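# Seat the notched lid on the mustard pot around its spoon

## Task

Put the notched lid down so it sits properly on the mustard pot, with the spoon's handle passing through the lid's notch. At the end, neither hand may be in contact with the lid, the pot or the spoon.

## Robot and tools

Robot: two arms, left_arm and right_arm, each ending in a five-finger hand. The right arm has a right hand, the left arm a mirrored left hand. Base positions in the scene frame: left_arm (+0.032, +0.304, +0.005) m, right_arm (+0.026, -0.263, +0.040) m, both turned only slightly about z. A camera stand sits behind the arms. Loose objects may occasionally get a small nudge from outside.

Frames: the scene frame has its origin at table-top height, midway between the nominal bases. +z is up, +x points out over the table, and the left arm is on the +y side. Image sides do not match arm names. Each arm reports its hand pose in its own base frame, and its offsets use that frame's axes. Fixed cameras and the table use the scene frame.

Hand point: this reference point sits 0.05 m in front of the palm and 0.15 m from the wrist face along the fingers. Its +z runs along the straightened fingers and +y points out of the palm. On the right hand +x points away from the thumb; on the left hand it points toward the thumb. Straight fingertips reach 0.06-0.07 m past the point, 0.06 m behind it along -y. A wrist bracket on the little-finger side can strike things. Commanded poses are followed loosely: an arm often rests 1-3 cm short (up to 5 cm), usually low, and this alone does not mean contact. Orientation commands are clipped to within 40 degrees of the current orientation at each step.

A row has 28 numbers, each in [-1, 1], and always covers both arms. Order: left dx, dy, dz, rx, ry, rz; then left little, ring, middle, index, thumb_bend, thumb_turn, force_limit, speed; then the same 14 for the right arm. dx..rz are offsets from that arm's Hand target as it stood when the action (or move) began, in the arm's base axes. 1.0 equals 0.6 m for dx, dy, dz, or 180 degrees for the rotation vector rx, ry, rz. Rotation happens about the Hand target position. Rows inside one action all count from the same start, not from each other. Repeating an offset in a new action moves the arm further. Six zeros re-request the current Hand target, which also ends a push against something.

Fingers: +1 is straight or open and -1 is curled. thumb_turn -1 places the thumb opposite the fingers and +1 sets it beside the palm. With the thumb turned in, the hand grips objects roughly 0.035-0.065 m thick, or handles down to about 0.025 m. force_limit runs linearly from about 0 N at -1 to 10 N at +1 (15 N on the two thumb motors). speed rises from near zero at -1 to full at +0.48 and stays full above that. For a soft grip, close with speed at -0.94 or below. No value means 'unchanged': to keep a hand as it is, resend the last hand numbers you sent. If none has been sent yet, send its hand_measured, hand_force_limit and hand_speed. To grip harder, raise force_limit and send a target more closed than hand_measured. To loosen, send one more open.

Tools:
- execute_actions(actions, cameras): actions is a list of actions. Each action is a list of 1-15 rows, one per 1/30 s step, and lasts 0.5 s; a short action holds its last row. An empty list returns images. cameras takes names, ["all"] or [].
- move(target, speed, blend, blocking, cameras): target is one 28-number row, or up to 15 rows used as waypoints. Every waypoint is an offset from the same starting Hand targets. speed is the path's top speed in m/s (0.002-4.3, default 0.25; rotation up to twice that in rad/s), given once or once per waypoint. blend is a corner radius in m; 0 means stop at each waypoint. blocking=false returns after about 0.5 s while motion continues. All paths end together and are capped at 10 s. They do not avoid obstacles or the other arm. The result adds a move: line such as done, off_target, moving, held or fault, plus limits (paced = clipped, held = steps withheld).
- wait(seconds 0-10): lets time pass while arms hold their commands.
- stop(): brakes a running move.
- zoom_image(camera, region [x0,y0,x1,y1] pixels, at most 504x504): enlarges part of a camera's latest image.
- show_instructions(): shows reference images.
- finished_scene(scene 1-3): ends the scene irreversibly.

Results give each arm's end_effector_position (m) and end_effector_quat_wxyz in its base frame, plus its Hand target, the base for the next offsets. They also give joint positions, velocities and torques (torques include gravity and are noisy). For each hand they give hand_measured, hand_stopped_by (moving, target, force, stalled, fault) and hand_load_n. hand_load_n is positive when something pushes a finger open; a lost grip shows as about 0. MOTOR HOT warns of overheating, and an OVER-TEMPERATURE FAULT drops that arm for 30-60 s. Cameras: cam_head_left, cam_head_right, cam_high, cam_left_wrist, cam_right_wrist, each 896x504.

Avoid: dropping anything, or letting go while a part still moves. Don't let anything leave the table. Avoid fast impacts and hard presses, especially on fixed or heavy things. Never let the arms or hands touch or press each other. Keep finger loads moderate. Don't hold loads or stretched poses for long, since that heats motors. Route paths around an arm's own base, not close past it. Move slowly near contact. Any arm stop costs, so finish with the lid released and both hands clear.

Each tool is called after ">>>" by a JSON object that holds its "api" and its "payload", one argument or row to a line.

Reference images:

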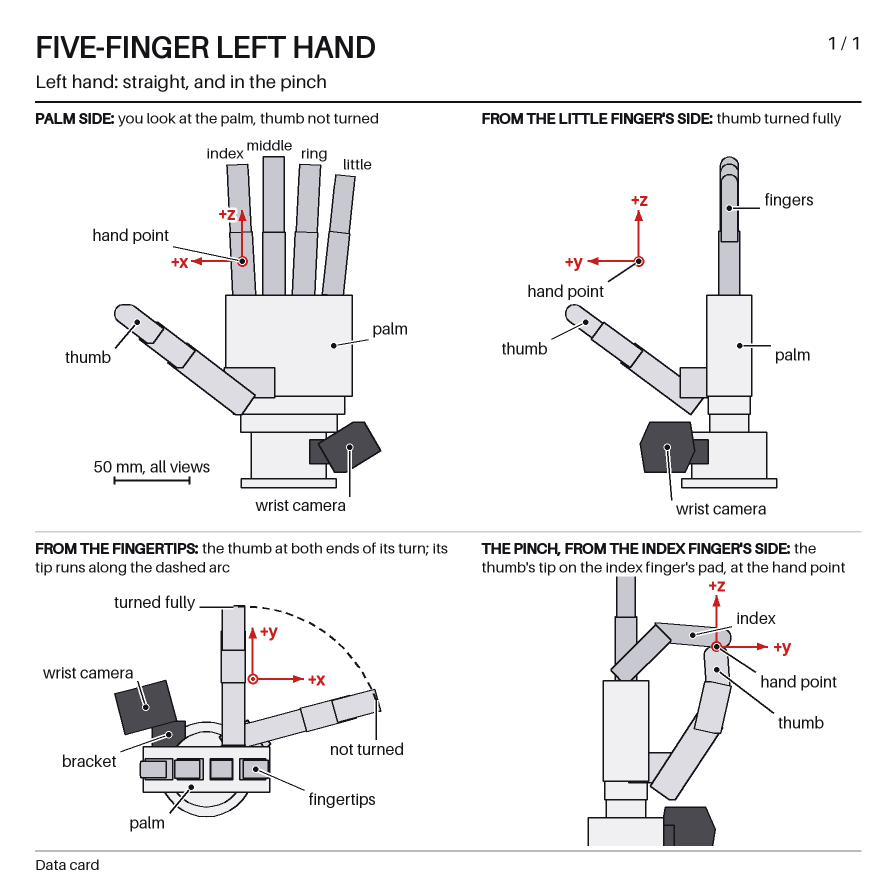

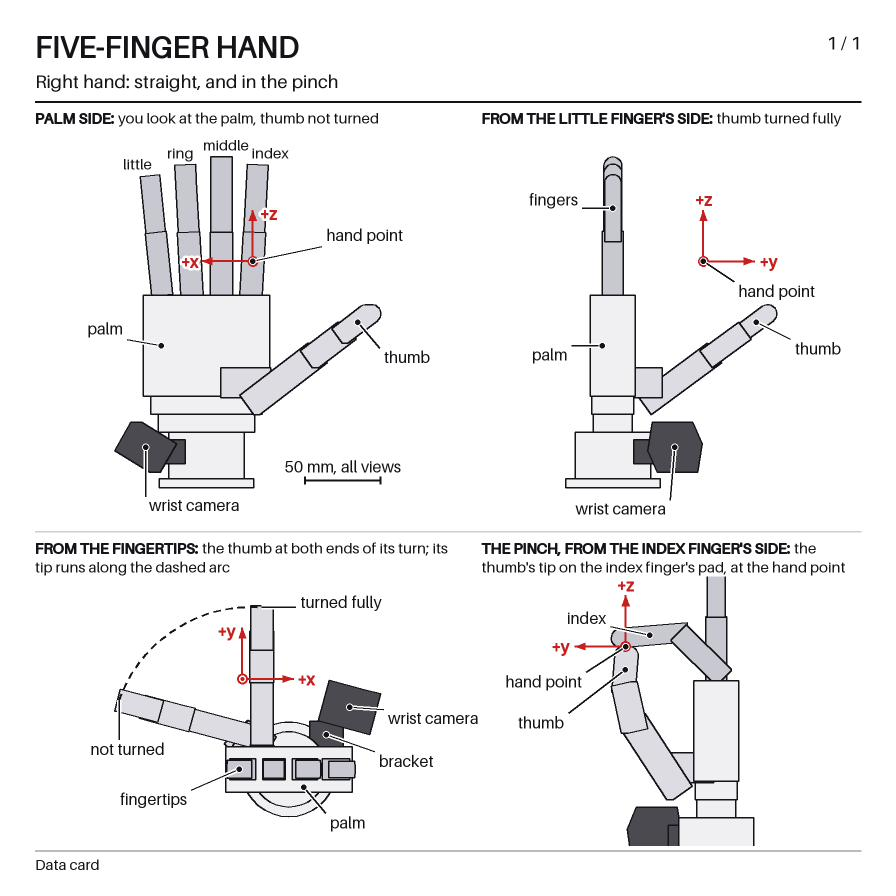

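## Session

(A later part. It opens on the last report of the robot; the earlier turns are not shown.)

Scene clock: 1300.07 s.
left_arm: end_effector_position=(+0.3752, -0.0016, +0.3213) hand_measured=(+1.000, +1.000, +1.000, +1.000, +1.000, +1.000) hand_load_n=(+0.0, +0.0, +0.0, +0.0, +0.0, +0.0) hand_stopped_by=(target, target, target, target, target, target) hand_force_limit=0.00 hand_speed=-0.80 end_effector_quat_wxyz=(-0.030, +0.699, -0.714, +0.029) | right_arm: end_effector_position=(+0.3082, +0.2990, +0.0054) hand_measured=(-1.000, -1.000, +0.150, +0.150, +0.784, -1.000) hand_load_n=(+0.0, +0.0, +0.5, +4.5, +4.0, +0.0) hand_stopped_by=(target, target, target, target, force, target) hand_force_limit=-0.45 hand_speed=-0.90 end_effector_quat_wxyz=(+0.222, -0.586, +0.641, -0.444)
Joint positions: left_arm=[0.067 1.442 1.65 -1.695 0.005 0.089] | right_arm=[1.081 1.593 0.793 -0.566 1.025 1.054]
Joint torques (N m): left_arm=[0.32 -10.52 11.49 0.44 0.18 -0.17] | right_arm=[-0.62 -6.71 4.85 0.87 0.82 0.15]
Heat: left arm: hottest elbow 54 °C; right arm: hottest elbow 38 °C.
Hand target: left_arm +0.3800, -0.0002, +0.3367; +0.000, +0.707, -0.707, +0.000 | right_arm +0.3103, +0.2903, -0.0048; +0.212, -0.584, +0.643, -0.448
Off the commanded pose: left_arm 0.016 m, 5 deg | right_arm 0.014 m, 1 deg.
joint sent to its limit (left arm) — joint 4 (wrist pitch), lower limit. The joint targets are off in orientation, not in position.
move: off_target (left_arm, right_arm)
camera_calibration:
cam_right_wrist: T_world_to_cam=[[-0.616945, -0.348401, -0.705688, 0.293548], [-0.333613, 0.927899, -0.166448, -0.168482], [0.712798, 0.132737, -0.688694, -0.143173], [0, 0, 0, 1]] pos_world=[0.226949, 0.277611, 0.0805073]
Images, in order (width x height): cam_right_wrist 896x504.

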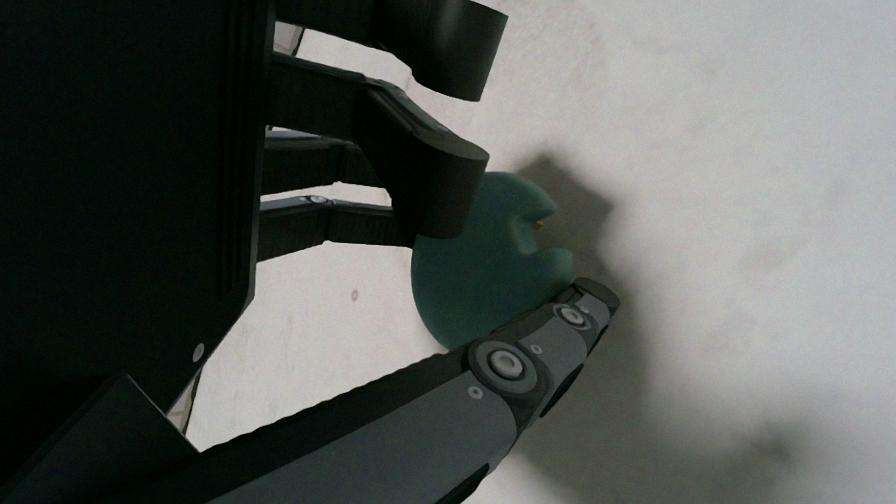

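>>> {"api": "move", "payload": {
  "target": [0,0,0,0,0,0,1,1,1,1,1,1,0,-0.8,0,0,-0.012,0,0,0,-1,-1,0.15,0.15,0.6,-1,-0.45,-0.9],
  "speed": 0.04,
  "cameras": []
}}

>>> {"api": "move", "payload": {
  "target": [0,0,0,0,0,0,1,1,1,1,1,1,0,-0.8,0,0,-0.006,0,0,0,-1,-1,0.15,0.15,0.6,-1,-0.45,-0.9],
  "speed": 0.04,
  "cameras": ["cam_right_wrist"]
}}

Scene clock: 1307.87 s.
left_arm: end_effector_position=(+0.3752, -0.0016, +0.3213) hand_measured=(+1.000, +1.000, +1.000, +1.000, +1.000, +1.000) hand_load_n=(+0.0, +0.0, +0.0, +0.0, +0.0, +0.0) hand_stopped_by=(target, target, target, target, target, target) hand_force_limit=0.00 hand_speed=-0.80 end_effector_quat_wxyz=(-0.030, +0.699, -0.714, +0.029) | right_arm: end_effector_position=(+0.3084, +0.2993, -0.0016) hand_measured=(-1.000, -1.000, +0.150, +0.150, +0.784, -1.000) hand_load_n=(+0.0, +0.0, +0.0, +4.5, +4.0, -0.5) hand_stopped_by=(target, target, target, target, force, target) hand_force_limit=-0.45 hand_speed=-0.90 end_effector_quat_wxyz=(+0.222, -0.586, +0.641, -0.444)
Joint positions: left_arm=[0.067 1.442 1.65 -1.695 0.005 0.089] | right_arm=[1.081 1.609 0.788 -0.544 1.025 1.054]
Joint torques (N m): left_arm=[0.32 -10.58 11.49 0.43 0.18 -0.17] | right_arm=[-0.79 -7.41 4.82 0.88 0.8 0.17]
Heat: left arm: hottest elbow 54 °C; right arm: hottest elbow 38 °C.
Hand target: left_arm +0.3800, -0.0002, +0.3367; +0.000, +0.707, -0.707, +0.000 | right_arm +0.3103, +0.2903, -0.0120; +0.212, -0.584, +0.643, -0.448
Off the commanded pose: left_arm 0.016 m, 5 deg | right_arm 0.014 m, 1 deg.
joint sent to its limit (left arm) — joint 4 (wrist pitch), lower limit. The joint targets are off in orientation, not in position.
move: off_target (left_arm, right_arm)
No camera images: "cameras" was empty.

Scene clock: 1308.67 s.
left_arm: end_effector_position=(+0.3752, -0.0016, +0.3213) hand_measured=(+1.000, +1.000, +1.000, +1.000, +1.000, +1.000) hand_load_n=(+0.0, +0.0, +0.0, +0.0, +0.0, +0.0) hand_stopped_by=(target, target, target, target, target, target) hand_force_limit=0.00 hand_speed=-0.80 end_effector_quat_wxyz=(-0.030, +0.699, -0.714, +0.029) | right_arm: end_effector_position=(+0.3090, +0.3005, -0.0042) hand_measured=(-1.000, -1.000, +0.150, +0.150, +0.784, -1.000) hand_load_n=(+0.0, +0.0, +0.0, +4.5, +4.0, +0.0) hand_stopped_by=(target, target, target, target, force, target) hand_force_limit=-0.45 hand_speed=-0.90 end_effector_quat_wxyz=(+0.223, -0.585, +0.641, -0.443)
Joint positions: left_arm=[0.067 1.442 1.65 -1.695 0.005 0.089] | right_arm=[1.081 1.617 0.788 -0.533 1.025 1.054]
Joint torques (N m): left_arm=[0.32 -10.58 11.48 0.43 0.19 -0.18] | right_arm=[-0.15 -6.53 4.57 0.8 0.76 0.12]
Heat: left arm: hottest elbow 54 °C; right arm: hottest elbow 38 °C.
Hand target: left_arm +0.3800, -0.0002, +0.3367; +0.000, +0.707, -0.707, +0.000 | right_arm +0.3103, +0.2903, -0.0156; +0.212, -0.584, +0.643, -0.448
Off the commanded pose: left_arm 0.016 m, 5 deg | right_arm 0.015 m, 1 deg.
joint sent to its limit (left arm) — joint 4 (wrist pitch), lower limit. The joint targets are off in orientation, not in position.
move: off_target (left_arm, right_arm)
camera_calibration:
cam_right_wrist: T_world_to_cam=[[-0.615803, -0.346214, -0.707759, 0.286732], [-0.333332, 0.928413, -0.164128, -0.17149], [0.713917, 0.134848, -0.687124, -0.151476], [0, 0, 0, 1]] pos_world=[0.227548, 0.278911, 0.0707073]
Images, in order (width x height): cam_right_wrist 896x504.

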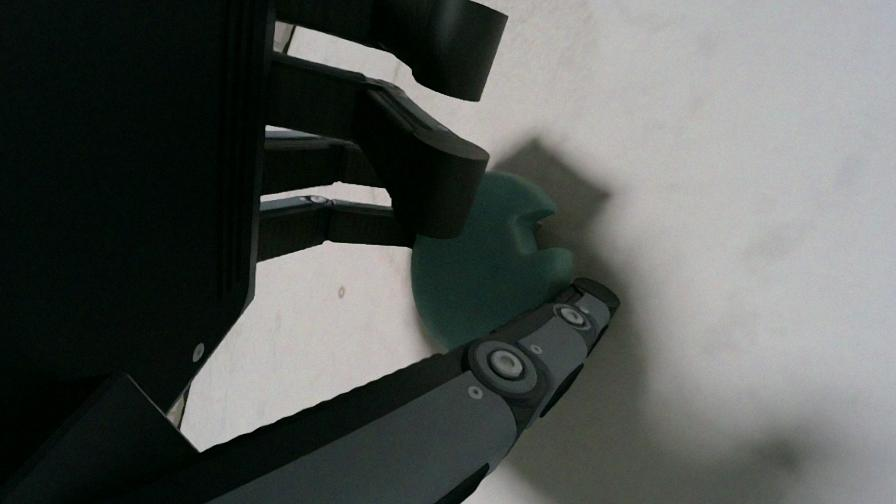

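>>> {"api": "move", "payload": {
  "target": [0,0,0,0,0,0,1,1,1,1,1,1,0,-0.8,0,0,-0.006,0,0,0,-1,-1,0.15,0.15,0.6,-1,-0.45,-0.9],
  "speed": 0.04,
  "cameras": ["cam_left_wrist"]
}}

>>> {"api": "zoom_image", "payload": {
  "camera": "cam_left_wrist",
  "region": [350, 300, 550, 500]
}}

Scene clock: 1315.30 s.
left_arm: end_effector_position=(+0.3752, -0.0016, +0.3213) hand_measured=(+1.000, +1.000, +1.000, +1.000, +1.000, +1.000) hand_load_n=(+0.5, +0.0, +0.0, +0.0, +0.0, +0.0) hand_stopped_by=(target, target, target, target, target, target) hand_force_limit=0.00 hand_speed=-0.80 end_effector_quat_wxyz=(-0.030, +0.699, -0.714, +0.029) | right_arm: end_effector_position=(+0.3090, +0.3001, -0.0068) hand_measured=(-1.000, -1.000, +0.150, +0.150, +0.784, -1.000) hand_load_n=(+0.0, +0.0, +0.5, +4.5, +4.0, -0.5) hand_stopped_by=(target, target, target, target, force, target) hand_force_limit=-0.45 hand_speed=-0.90 end_effector_quat_wxyz=(+0.224, -0.585, +0.641, -0.444)
Joint positions: left_arm=[0.067 1.442 1.65 -1.695 0.005 0.089] | right_arm=[1.081 1.623 0.784 -0.523 1.027 1.054]
Joint torques (N m): left_arm=[0.38 -10.64 11.49 0.43 0.18 -0.17] | right_arm=[-0.5 -7 4.55 1.05 0.76 0.13]
Heat: left arm: hottest elbow 54 °C; right arm: hottest elbow 37 °C.
Hand target: left_arm +0.3800, -0.0002, +0.3367; +0.000, +0.707, -0.707, +0.000 | right_arm +0.3102, +0.2903, -0.0192; +0.212, -0.584, +0.643, -0.448
Off the commanded pose: left_arm 0.016 m, 5 deg | right_arm 0.016 m, 1 deg.
joint sent to its limit (left arm) — joint 4 (wrist pitch), lower limit. The joint targets are off in orientation, not in position.
move: off_target (left_arm, right_arm)
camera_calibration:
cam_left_wrist: T_world_to_cam=[[0.955562, -0.275682, 0.10441, -0.397144], [-0.29227, -0.839746, 0.457608, -0.0344916], [-0.0384767, -0.467788, -0.883003, 0.406837], [0, 0, 0, 1]] pos_world=[0.385069, 0.0518636, 0.416488]
Images, in order (width x height): cam_left_wrist 896x504.

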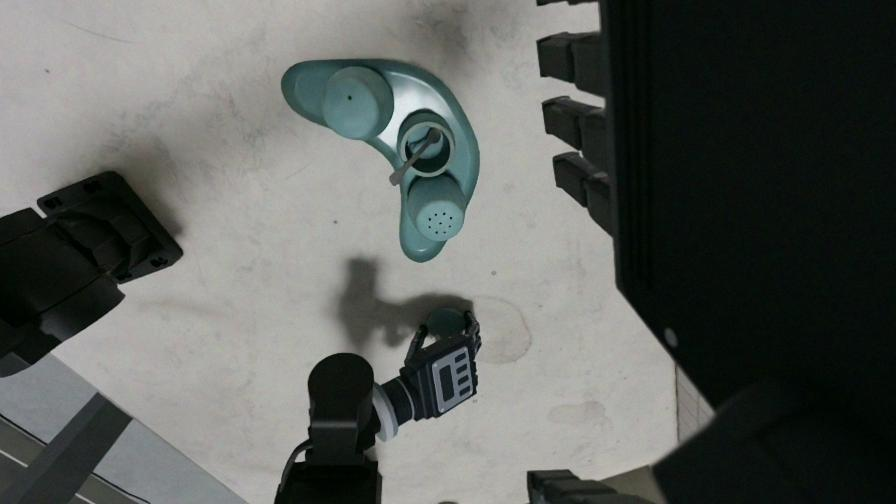

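Scaled by 2.520 from the camera's 896x504 image, which has a finer 1280x720 frame.

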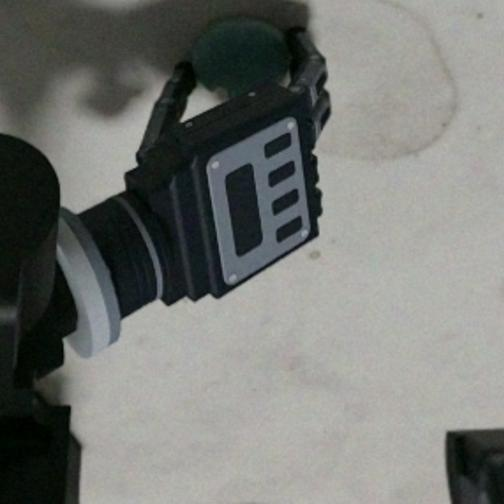

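>>> {"api": "move", "payload": {
  "target": [0,0,0,0,0,0,1,1,1,1,1,1,0,-0.8,0,0,-0.006,0,0,0,-1,-1,0.15,0.15,0.6,-1,-0.45,-0.9],
  "speed": 0.04,
  "cameras": []
}}

>>> {"api": "move", "payload": {
  "target": [0,0,0,0,0,0,1,1,1,1,1,1,0,-0.8,0,0,-0.006,0,0,0,-1,-1,0.15,0.15,0.6,-1,-0.45,-0.9],
  "speed": 0.04,
  "cameras": ["cam_right_wrist"]
}}

Scene clock: 1324.03 s.
left_arm: end_effector_position=(+0.3752, -0.0016, +0.3213) hand_measured=(+1.000, +1.000, +1.000, +1.000, +1.000, +1.000) hand_load_n=(+0.0, +0.0, +0.0, +0.0, +0.0, +0.0) hand_stopped_by=(target, target, target, target, target, target) hand_force_limit=0.00 hand_speed=-0.80 end_effector_quat_wxyz=(-0.030, +0.699, -0.714, +0.029) | right_arm: end_effector_position=(+0.3102, +0.3012, -0.0069) hand_measured=(-1.000, -1.000, +0.150, +0.150, +0.784, -1.000) hand_load_n=(+0.0, +0.0, +0.5, +4.5, +4.0, -1.5) hand_stopped_by=(target, target, target, target, force, target) hand_force_limit=-0.45 hand_speed=-0.90 end_effector_quat_wxyz=(+0.226, -0.583, +0.642, -0.444)
Joint positions: left_arm=[0.067 1.442 1.65 -1.695 0.005 0.089] | right_arm=[1.081 1.625 0.784 -0.514 1.03 1.054]
Joint torques (N m): left_arm=[0.38 -10.52 11.48 0.42 0.18 -0.17] | right_arm=[-0.62 -6.95 4.46 0.88 0.63 0.15]
Heat: left arm: hottest elbow 55 °C; right arm: hottest elbow 37 °C.
Hand target: left_arm +0.3800, -0.0002, +0.3367; +0.000, +0.707, -0.707, +0.000 | right_arm +0.3103, +0.2903, -0.0228; +0.212, -0.584, +0.643, -0.448
Off the commanded pose: left_arm 0.016 m, 5 deg | right_arm 0.019 m, 2 deg.
joint sent to its limit (left arm) — joint 4 (wrist pitch), lower limit. The joint targets are off in orientation, not in position.
move: off_target (left_arm, right_arm)
No camera images: "cameras" was empty.

Scene clock: 1324.77 s.
left_arm: end_effector_position=(+0.3752, -0.0016, +0.3213) hand_measured=(+1.000, +1.000, +1.000, +1.000, +1.000, +1.000) hand_load_n=(+0.0, +0.0, +0.0, +0.0, +0.0, +0.0) hand_stopped_by=(target, target, target, target, target, target) hand_force_limit=0.00 hand_speed=-0.80 end_effector_quat_wxyz=(-0.030, +0.699, -0.714, +0.029) | right_arm: end_effector_position=(+0.3112, +0.3020, -0.0070) hand_measured=(-1.000, -1.000, +0.150, +0.150, +0.784, -1.000) hand_load_n=(+0.0, +0.0, +0.5, +4.5, +4.0, -2.5) hand_stopped_by=(target, target, target, target, force, target) hand_force_limit=-0.45 hand_speed=-0.90 end_effector_quat_wxyz=(+0.229, -0.581, +0.642, -0.445)
Joint positions: left_arm=[0.067 1.442 1.65 -1.695 0.005 0.089] | right_arm=[1.081 1.627 0.784 -0.507 1.033 1.054]
Joint torques (N m): left_arm=[0.38 -10.58 11.51 0.43 0.18 -0.17] | right_arm=[-1.26 -6.01 4.38 0.91 0.51 0.13]
Heat: left arm: hottest elbow 55 °C; right arm: hottest elbow 37 °C.
Hand target: left_arm +0.3800, -0.0002, +0.3367; +0.000, +0.707, -0.707, +0.000 | right_arm +0.3103, +0.2903, -0.0264; +0.212, -0.584, +0.643, -0.448
Off the commanded pose: left_arm 0.016 m, 5 deg | right_arm 0.023 m, 2 deg.
joint sent to its limit (left arm) — joint 4 (wrist pitch), lower limit. The joint targets are off in orientation, not in position.
move: off_target (left_arm, right_arm)
camera_calibration:
cam_right_wrist: T_world_to_cam=[[-0.607559, -0.340063, -0.717794, 0.282138], [-0.329854, 0.930122, -0.161459, -0.174189], [0.722543, 0.138671, -0.677276, -0.159007], [0, 0, 0, 1]] pos_world=[0.228848, 0.280011, 0.0667011]
Images, in order (width x height): cam_right_wrist 896x504.

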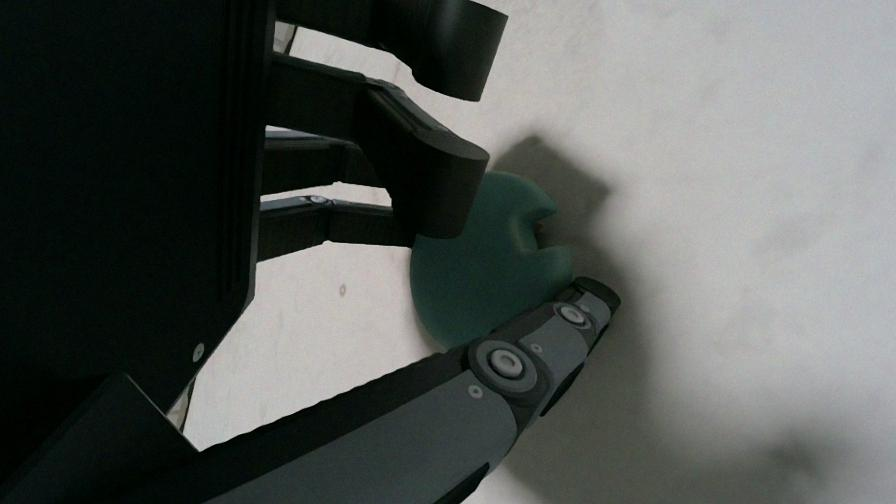

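>>> {"api": "move", "payload": {
  "target": [
    [0,0,0,0,0,0,1,1,1,1,1,1,0,-0.8,0,0,0.01,0,0,0,-1,-1,0.15,0.15,1,-1,-0.3,-0.2],
    [0,0,0,0,0,0,1,1,1,1,1,1,0,-0.8,0,0,0.015,0,0,0,-1,-1,0.4,0.4,1,-1,-0.3,-0.2],
    [0,0,0,0,0,0,1,1,1,1,1,1,0,-0.8,0,0,0.119,0,0,0,-1,-1,0.4,0.4,1,-1,-0.3,0],
    [0,0,0,0,0,0,1,1,1,1,1,1,0,-0.8,0.0028,0.0245,0.119,-0.0013,0.0064,0.1352,-1,-1,0.4,0.4,1,-1,-0.3,0]
  ],
  "speed": 0.1,
  "cameras": ["cam_right_wrist","cam_left_wrist"]
}}

Scene clock: 1355.93 s.
left_arm: end_effector_position=(+0.3752, -0.0016, +0.3213) hand_measured=(+1.000, +1.000, +1.000, +1.000, +1.000, +1.000) hand_load_n=(+0.0, +0.0, +0.0, +0.0, +0.0, +0.0) hand_stopped_by=(target, target, target, target, target, target) hand_force_limit=0.00 hand_speed=-0.80 end_effector_quat_wxyz=(-0.030, +0.699, -0.714, +0.029) | right_arm: end_effector_position=(+0.3086, +0.3121, +0.0441) hand_measured=(-1.000, -1.000, +0.400, +0.400, +0.998, -1.000) hand_load_n=(+0.0, +0.0, +0.0, +0.0, +0.0, +0.0) hand_stopped_by=(target, target, target, target, target, target) hand_force_limit=-0.30 hand_speed=0.00 end_effector_quat_wxyz=(-0.293, +0.715, -0.504, +0.387)
Joint positions: left_arm=[0.067 1.442 1.65 -1.695 0.005 0.089] | right_arm=[1.027 1.374 0.64 -0.117 0.79 0.373]
Joint torques (N m): left_arm=[0.38 -10.64 11.49 0.43 0.18 -0.17] | right_arm=[-0.79 -6.89 5.65 1.77 0.44 0.04]
Heat: left arm: hottest elbow 55 °C; right arm: hottest elbow 36 °C.
Hand target: left_arm +0.3800, -0.0002, +0.3367; +0.000, +0.707, -0.707, +0.000 | right_arm +0.3120, +0.3049, +0.0450; -0.294, +0.711, -0.506, +0.389
Off the commanded pose: left_arm 0.016 m, 5 deg | right_arm 0.008 m, 1 deg.
joint sent to its limit (left arm) — joint 4 (wrist pitch), lower limit. The joint targets are off in orientation, not in position.
move: off_target (left_arm); target 2's new numbers were sent with right_arm's hand 0.016 m and 2 deg from that target; target 3's new numbers were sent with right_arm's hand 0.024 m and 2 deg from that target
camera_calibration:
cam_left_wrist: T_world_to_cam=[[0.955562, -0.275682, 0.10441, -0.397144], [-0.29227, -0.839746, 0.457608, -0.0344916], [-0.0384767, -0.467788, -0.883003, 0.406837], [0, 0, 0, 1]] pos_world=[0.385069, 0.0518636, 0.416488]
cam_right_wrist: T_world_to_cam=[[-0.438955, -0.587535, -0.679795, 0.344256], [-0.685182, 0.708315, -0.169751, 0.00300984], [0.581244, 0.39127, -0.713487, -0.157548], [0, 0, 0, 1]] pos_world=[0.244749, 0.261774, 0.122125]
Images, in order (width x height): cam_left_wrist 896x504, cam_right_wrist 896x504.

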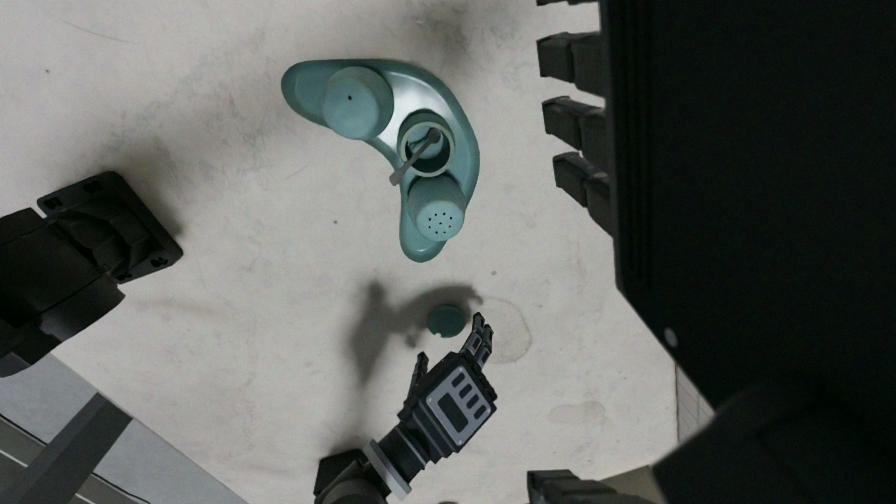

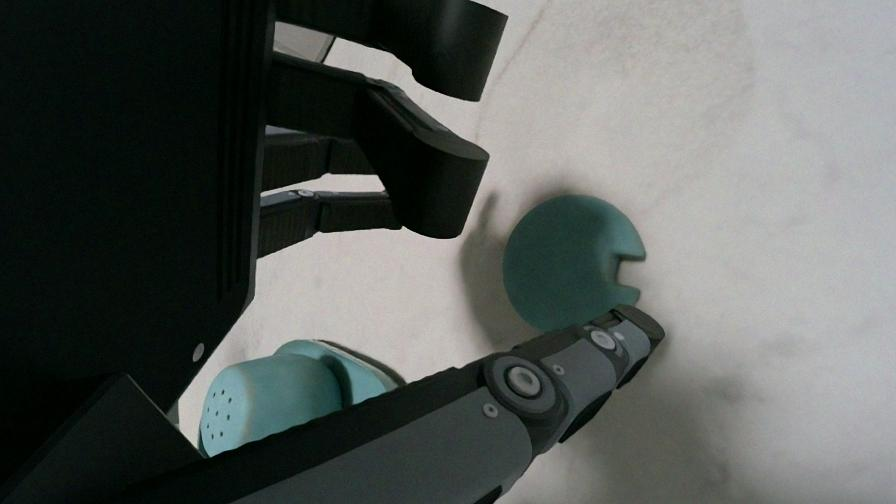

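>>> {"api": "zoom_image", "payload": {
  "camera": "cam_left_wrist",
  "region": [380, 260, 520, 400]
}}

>>> {"api": "zoom_image", "payload": {
  "camera": "cam_left_wrist",
  "region": [360, 90, 500, 230]
}}

Scaled by 3.600 from the camera's 896x504 image, which has a finer 1280x720 frame.

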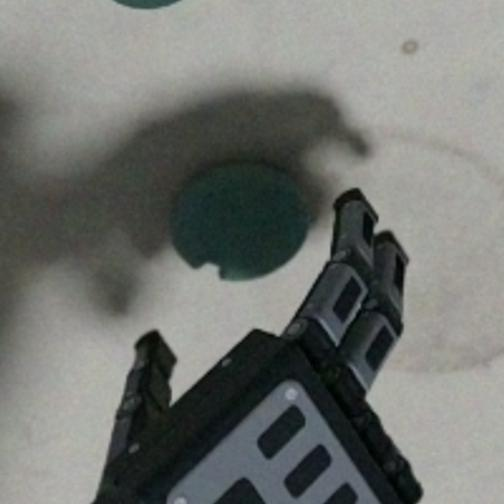

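Scaled by 3.600 from the camera's 896x504 image, which has a finer 1280x720 frame.

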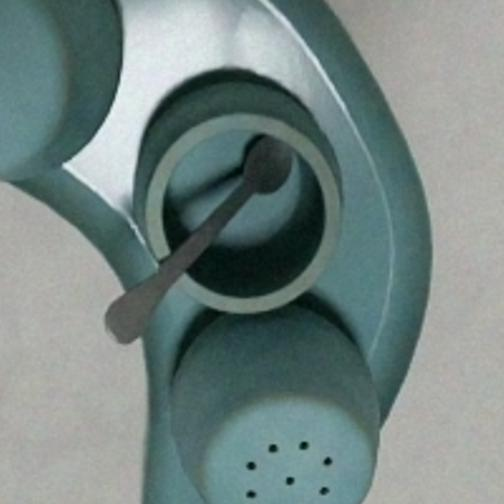

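>>> {"api": "zoom_image", "payload": {
  "camera": "cam_left_wrist",
  "region": [420, 295, 475, 350]
}}

>>> {"api": "zoom_image", "payload": {
  "camera": "cam_right_wrist",
  "region": [490, 180, 670, 350]
}}

Scaled by 9.164 from the camera's 896x504 image, which has a finer 1280x720 frame.

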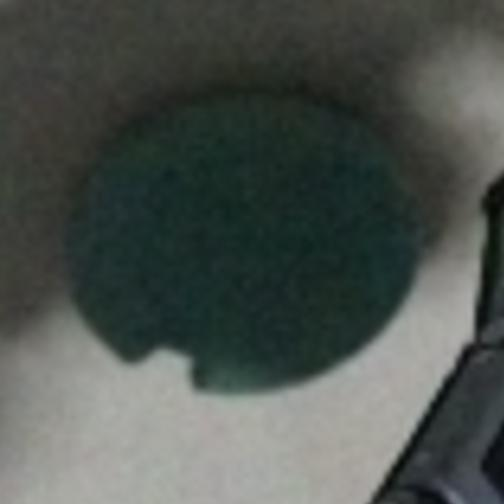

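Scaled by 2.800 from the camera's 896x504 image, which has a finer 1280x720 frame.

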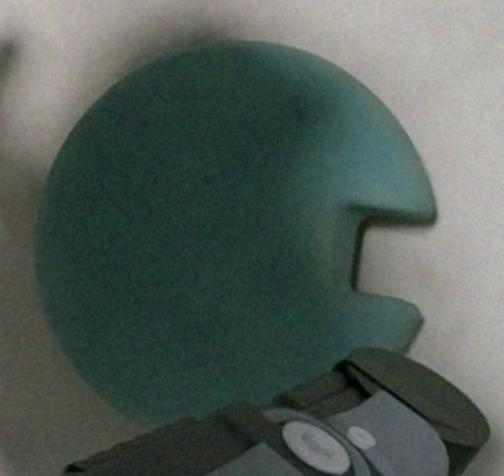

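>>> {"api": "move", "payload": {
  "target": [
    [0,0,0,0,0,0,-1,-1,0.4,0.4,1,-1,-0.3,0,0,0,0.17,0,0,0,-1,-1,0.4,0.4,1,-1,-0.3,0],
    [0,0,0,0,0,0,-1,-1,0.4,0.4,1,-1,-0.3,0,-0.153,-0.342,0.342,0,0,0,-1,-1,0.4,0.4,1,-1,-0.3,0],
    [-0.0617,-0.4863,-0.3612,0.1122,-0.3011,0.0358,-1,-1,0.4,0.4,1,-1,-0.3,0,-0.153,-0.342,0.342,0,0,0,-1,-1,0.4,0.4,1,-1,-0.3,0]
  ],
  "speed": 0.25,
  "cameras": ["all"]
}}

Scene clock: 1457.73 s.
left_arm: end_effector_position=(+0.3409, -0.2850, +0.1203) hand_measured=(-1.000, -1.000, +0.400, +0.400, +1.000, -1.000) hand_load_n=(+0.0, +0.0, +0.0, +0.0, +0.0, +0.0) hand_stopped_by=(target, target, target, target, target, target) hand_force_limit=-0.30 hand_speed=0.00 end_effector_quat_wxyz=(-0.440, +0.654, -0.582, +0.201) | right_arm: end_effector_position=(+0.2197, +0.1044, +0.2401) hand_measured=(-1.000, -1.000, +0.400, +0.400, +0.998, -1.000) hand_load_n=(+0.0, +0.0, +0.0, +0.0, +0.0, +0.0) hand_stopped_by=(target, target, target, target, target, target) hand_force_limit=-0.30 hand_speed=0.00 end_effector_quat_wxyz=(-0.290, +0.717, -0.504, +0.385)
Joint positions: left_arm=[-0.98 1.409 0.966 -0.859 -0.985 -0.953] | right_arm=[0.775 0.421 0.69 -0.98 0.607 0.144]
Joint torques (N m): left_arm=[-0.62 -7.88 9.5 0.72 -0.66 -0.13] | right_arm=[-0.38 1.32 10.48 1.06 0.29 0.03]
Heat: left arm: hottest elbow 55 °C; right arm: hottest elbow 36 °C.
Hand target: left_arm +0.3430, -0.2920, +0.1199; -0.440, +0.656, -0.579, +0.201 | right_arm +0.2201, +0.0997, +0.2501; -0.294, +0.711, -0.507, +0.389
Off the commanded pose: left_arm 0.007 m, 0 deg | right_arm 0.011 m, 1 deg.
move: off_target (right_arm)
camera_calibration:
cam_left_wrist: T_world_to_cam=[[0.608553, -0.307907, 0.731339, -0.387881], [-0.304018, -0.941791, -0.143536, -0.143233], [0.732964, -0.134991, -0.666739, -0.0987576], [0, 0, 0, 1]] pos_world=[0.264886, -0.267658, 0.197268]
cam_right_wrist: T_world_to_cam=[[-0.444126, -0.590089, -0.674201, 0.316571], [-0.686694, 0.707527, -0.166901, 0.122244], [0.575502, 0.388845, -0.719442, 0.118143], [0, 0, 0, 1]] pos_world=[0.15655, 0.0543745, 0.318832]

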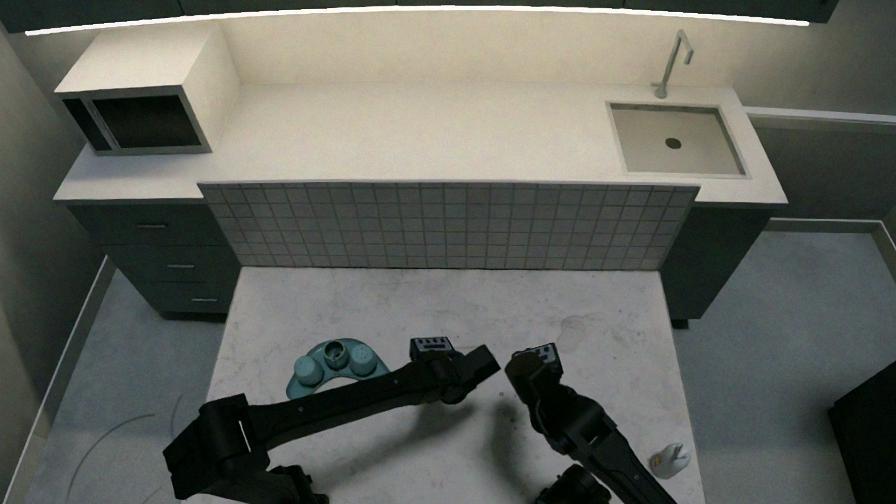

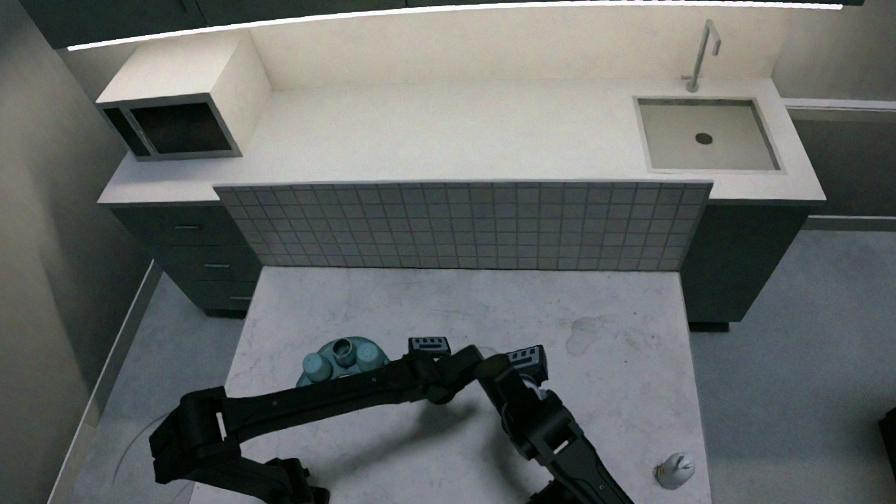

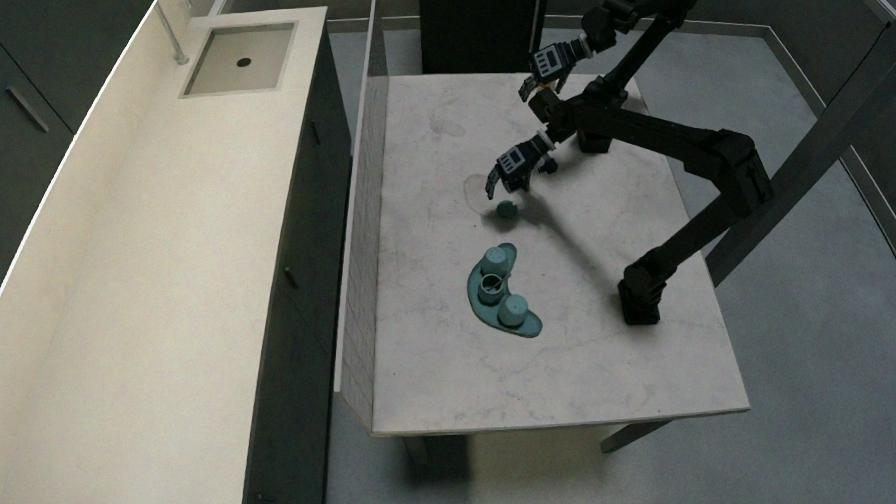

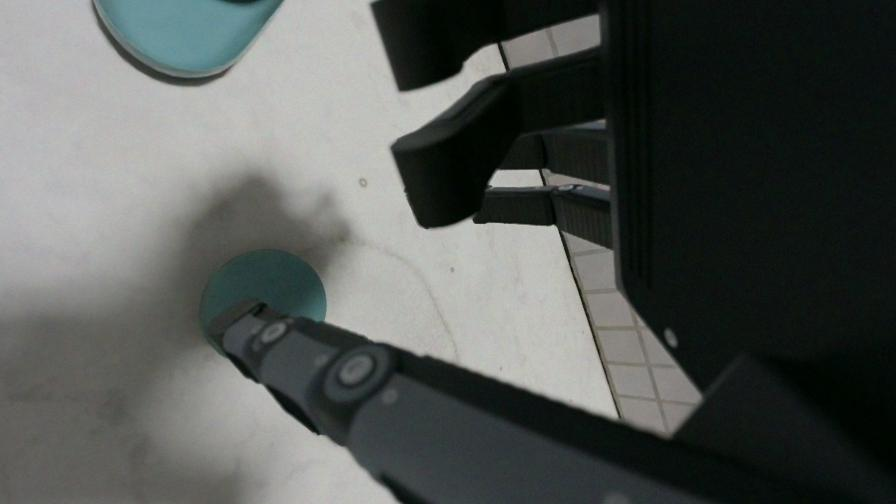

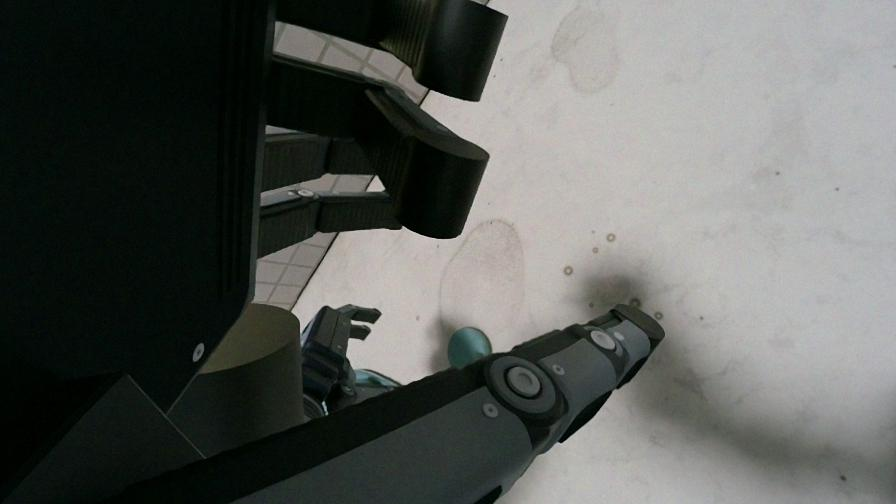

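>>> {"api": "move", "payload": {
  "target": [0.001,-0.031,-0.1333,0,0,0,-1,-1,0.4,0.4,1,-1,-0.3,0,-0.03,-0.333,0,0,0,0,-1,-1,0.4,0.4,1,-1,-0.3,0],
  "speed": 0.15,
  "cameras": ["cam_left_wrist","cam_right_wrist"]
}}

Scene clock: 1476.33 s.
left_arm: end_effector_position=(+0.3481, -0.3089, +0.0516) hand_measured=(-1.000, -1.000, +0.400, +0.400, +1.000, -1.000) hand_load_n=(+0.0, +0.0, +0.0, +0.0, +0.0, +0.0) hand_stopped_by=(target, target, target, target, target, target) hand_force_limit=-0.30 hand_speed=0.00 end_effector_quat_wxyz=(-0.439, +0.657, -0.578, +0.202) | right_arm: end_effector_position=(+0.2001, -0.0904, +0.2250) hand_measured=(-1.000, -1.000, +0.400, +0.400, +0.998, -1.000) hand_load_n=(+0.0, +0.0, +0.0, +0.0, +0.0, +0.0) hand_stopped_by=(target, target, target, target, target, target) hand_force_limit=-0.30 hand_speed=0.00 end_effector_quat_wxyz=(-0.304, +0.712, -0.514, +0.370)
Joint positions: left_arm=[-0.998 1.573 0.94 -0.697 -0.99 -0.995] | right_arm=[-0.988 0.475 0.687 -1.125 -0.817 -1.015]
Joint torques (N m): left_arm=[-1.08 -9.23 6.17 1.58 -0.67 -0.15] | right_arm=[-0.91 2.61 13.57 0.75 -0.44 0.01]
Heat: left arm: hottest elbow 53 °C; right arm: hottest elbow 38 °C.
Hand target: left_arm +0.3436, -0.3105, +0.0400; -0.439, +0.656, -0.579, +0.201 | right_arm +0.2022, -0.1001, +0.2501; -0.294, +0.711, -0.506, +0.389
Off the commanded pose: left_arm 0.013 m, 0 deg | right_arm 0.027 m, 3 deg.
move: off_target (left_arm, right_arm)
camera_calibration:
cam_left_wrist: T_world_to_cam=[[0.607832, -0.299291, 0.735503, -0.346613], [-0.297675, -0.944587, -0.138367, -0.176804], [0.736159, -0.134837, -0.663242, -0.154228], [0, 0, 0, 1]] pos_world=[0.271589, -0.291541, 0.128181]
cam_right_wrist: T_world_to_cam=[[-0.450753, -0.558725, -0.696167, 0.19173], [-0.687884, 0.714444, -0.128005, 0.236172], [0.568892, 0.421183, -0.706376, 0.195697], [0, 0, 0, 1]] pos_world=[0.137551, -0.144031, 0.301943]
Images, in order (width x height): cam_left_wrist 896x504, cam_right_wrist 896x504.

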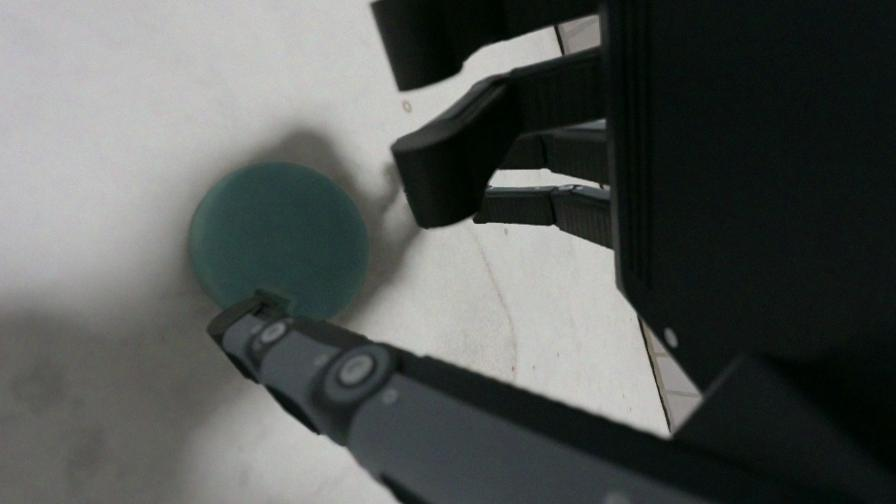

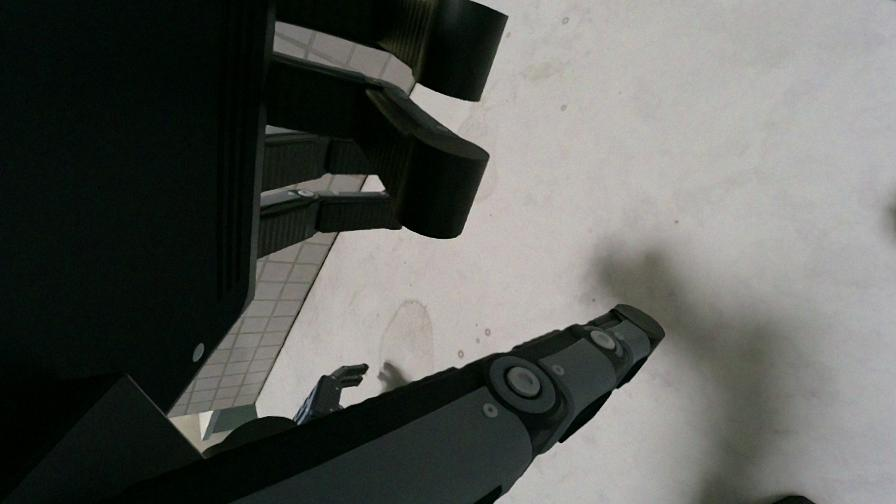

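>>> {"api": "move", "payload": {
  "target": [
    [-0.011,0.0117,-0.01,0,0,0,-1,-1,0.4,0.4,1,-1,-0.3,0,0,0,0,0,0,0,-1,-1,0.4,0.4,1,-1,-0.3,0],
    [-0.011,0.0117,-0.065,0,0,0,-1,-1,0.4,0.4,1,-1,-0.3,0,0,0,0,0,0,0,-1,-1,0.4,0.4,1,-1,-0.3,0]
  ],
  "speed": 0.08,
  "cameras": ["cam_left_wrist"]
}}

Scene clock: 1497.33 s.
left_arm: end_effector_position=(+0.3430, -0.3028, +0.0183) hand_measured=(-1.000, -1.000, +0.400, +0.400, +1.000, -1.000) hand_load_n=(+0.0, +0.0, +0.0, +0.0, +0.0, -3.5) hand_stopped_by=(target, target, target, target, target, target) hand_force_limit=-0.30 hand_speed=0.00 end_effector_quat_wxyz=(-0.442, +0.657, -0.575, +0.205) | right_arm: end_effector_position=(+0.2001, -0.0905, +0.2251) hand_measured=(-1.000, -1.000, +0.400, +0.400, +0.998, -1.000) hand_load_n=(+0.5, +0.0, +0.0, +0.0, +0.0, +0.0) hand_stopped_by=(target, target, target, target, target, target) hand_force_limit=-0.30 hand_speed=0.00 end_effector_quat_wxyz=(-0.304, +0.712, -0.514, +0.370)
Joint positions: left_arm=[-1.004 1.618 0.88 -0.596 -1 -1.007] | right_arm=[-0.988 0.475 0.687 -1.125 -0.817 -1.016]
Joint torques (N m): left_arm=[-0.97 -8.53 5.56 1.92 -0.36 -0.14] | right_arm=[-0.79 2.78 13.41 0.92 -0.42 0.06]
Heat: left arm: hottest elbow 50 °C; right arm: hottest elbow 41 °C.
Hand target: left_arm +0.3371, -0.3036, +0.0011; -0.440, +0.656, -0.579, +0.201 | right_arm +0.2022, -0.1001, +0.2502; -0.294, +0.711, -0.506, +0.389
Off the commanded pose: left_arm 0.018 m, 1 deg | right_arm 0.027 m, 3 deg.
move: off_target (left_arm, right_arm)
camera_calibration:
cam_left_wrist: T_world_to_cam=[[0.600995, -0.297515, 0.741815, -0.314434], [-0.293798, -0.945391, -0.141136, -0.178581], [0.743295, -0.133122, -0.655585, -0.173939], [0, 0, 0, 1]] pos_world=[0.265795, -0.285532, 0.0940155]
Images, in order (width x height): cam_left_wrist 896x504.

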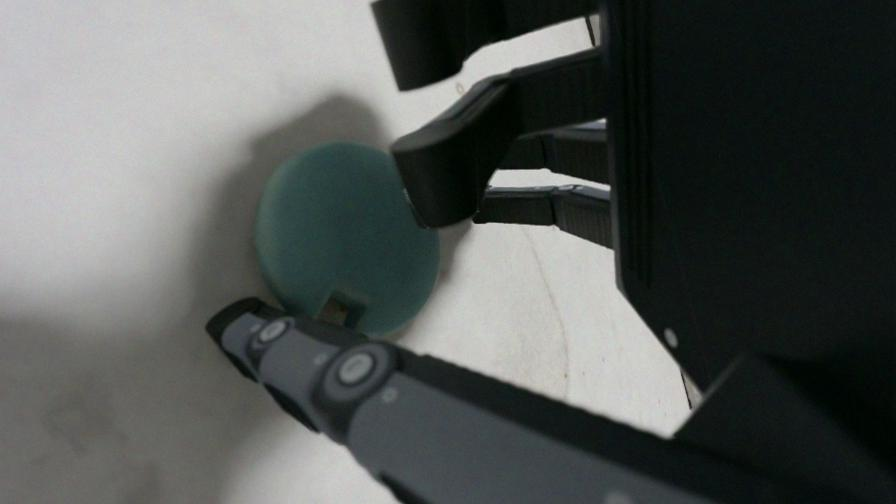

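>>> {"api": "move", "payload": {
  "target": [0.0132,0.01,0.0423,0,0,0,-1,-1,0.4,0.4,1,-1,-0.3,0,0,0,0,0,0,0,-1,-1,0.4,0.4,1,-1,-0.3,0],
  "speed": 0.05,
  "cameras": ["cam_left_wrist"]
}}

Scene clock: 1517.13 s.
left_arm: end_effector_position=(+0.3428, -0.3027, +0.0196) hand_measured=(-1.000, -1.000, +0.400, +0.400, +1.000, -1.000) hand_load_n=(+0.0, +0.0, +0.0, +0.0, +0.0, +0.0) hand_stopped_by=(target, target, target, target, target, target) hand_force_limit=-0.30 hand_speed=0.00 end_effector_quat_wxyz=(-0.439, +0.656, -0.579, +0.204) | right_arm: end_effector_position=(+0.2001, -0.0905, +0.2251) hand_measured=(-1.000, -1.000, +0.400, +0.400, +0.998, -1.000) hand_load_n=(+0.0, +0.0, +0.0, +0.0, +0.0, +0.0) hand_stopped_by=(target, target, target, target, target, target) hand_force_limit=-0.30 hand_speed=0.00 end_effector_quat_wxyz=(-0.304, +0.712, -0.514, +0.370)
Joint positions: left_arm=[-1.001 1.612 0.88 -0.596 -0.992 -0.995] | right_arm=[-0.988 0.475 0.687 -1.125 -0.817 -1.016]
Joint torques (N m): left_arm=[0.73 -12.45 6.49 0.68 -0.45 0.21] | right_arm=[-1.08 2.67 13.37 0.87 -0.48 0.02]
Heat: left arm: hottest elbow 49 °C; right arm: hottest elbow 43 °C.
Hand target: left_arm +0.3450, -0.2976, +0.0264; -0.439, +0.656, -0.579, +0.201 | right_arm +0.2022, -0.1001, +0.2502; -0.294, +0.711, -0.506, +0.389
Off the commanded pose: left_arm 0.009 m, 0 deg | right_arm 0.027 m, 3 deg.
move: off_target (right_arm)
camera_calibration:
cam_left_wrist: T_world_to_cam=[[0.605175, -0.300546, 0.737181, -0.317524], [-0.300242, -0.943784, -0.138299, -0.175831], [0.737305, -0.137638, -0.661391, -0.172011], [0, 0, 0, 1]] pos_world=[0.26619, -0.285052, 0.0959887]
Images, in order (width x height): cam_left_wrist 896x504.

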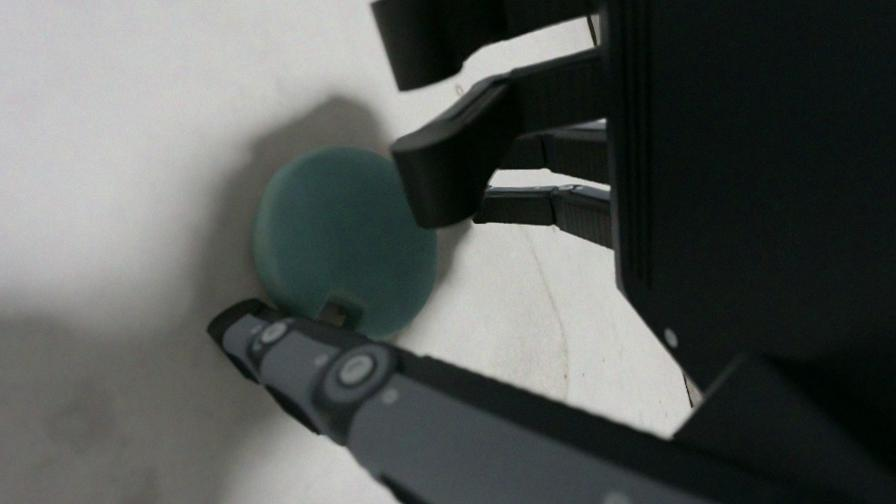

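>>> {"api": "move", "payload": {
  "target": [-0.0083,0.011,-0.002,0,0,0,-1,-1,0.4,0.4,1,-1,-0.3,0,0,0,0,0,0,0,-1,-1,0.4,0.4,1,-1,-0.3,0],
  "speed": 0.05,
  "cameras": ["cam_left_wrist"]
}}

Scene clock: 1527.47 s.
left_arm: end_effector_position=(+0.3404, -0.2990, +0.0220) hand_measured=(-1.000, -1.000, +0.400, +0.400, +1.000, -1.000) hand_load_n=(+0.0, +0.0, +0.0, +0.0, +0.0, +0.0) hand_stopped_by=(target, target, target, target, target, target) hand_force_limit=-0.30 hand_speed=0.00 end_effector_quat_wxyz=(-0.439, +0.657, -0.578, +0.205) | right_arm: end_effector_position=(+0.2001, -0.0905, +0.2251) hand_measured=(-1.000, -1.000, +0.400, +0.400, +0.998, -1.000) hand_load_n=(+0.0, +0.0, +0.0, +0.0, +0.0, +0.0) hand_stopped_by=(target, target, target, target, target, target) hand_force_limit=-0.30 hand_speed=0.00 end_effector_quat_wxyz=(-0.304, +0.712, -0.514, +0.370)
Joint positions: left_arm=[-1.001 1.596 0.868 -0.596 -0.992 -0.994] | right_arm=[-0.988 0.475 0.687 -1.125 -0.817 -1.016]
Joint torques (N m): left_arm=[0.62 -11.93 5.6 0.92 -0.47 0.19] | right_arm=[-1.2 3.19 13.39 0.91 -0.48 0.04]
Heat: left arm: hottest elbow 49 °C; right arm: hottest elbow 43 °C.
Hand target: left_arm +0.3399, -0.2909, +0.0251; -0.440, +0.656, -0.579, +0.201 | right_arm +0.2022, -0.1001, +0.2502; -0.294, +0.711, -0.506, +0.389
Off the commanded pose: left_arm 0.009 m, 1 deg | right_arm 0.027 m, 3 deg.
move: off_target (right_arm)
camera_calibration:
cam_left_wrist: T_world_to_cam=[[0.603876, -0.299103, 0.738831, -0.31588], [-0.300392, -0.943979, -0.136631, -0.172777], [0.738308, -0.139431, -0.659895, -0.169088], [0, 0, 0, 1]] pos_world=[0.263691, -0.281154, 0.0981945]
Images, in order (width x height): cam_left_wrist 896x504.

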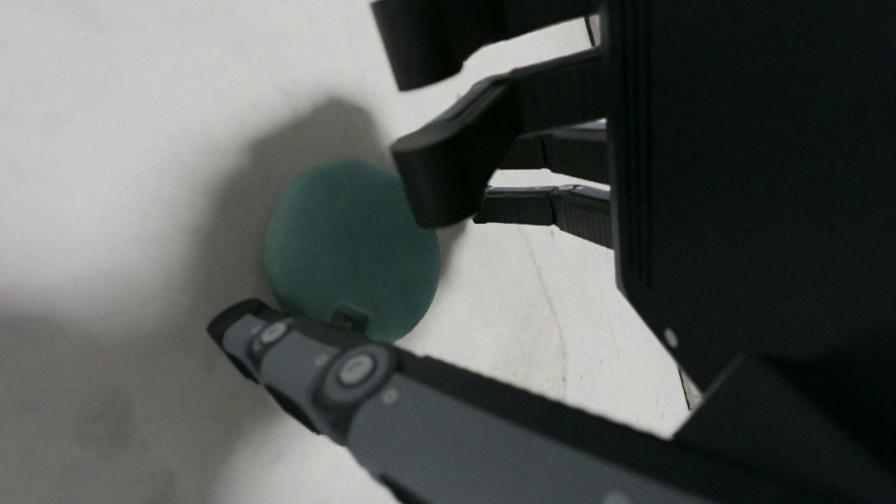

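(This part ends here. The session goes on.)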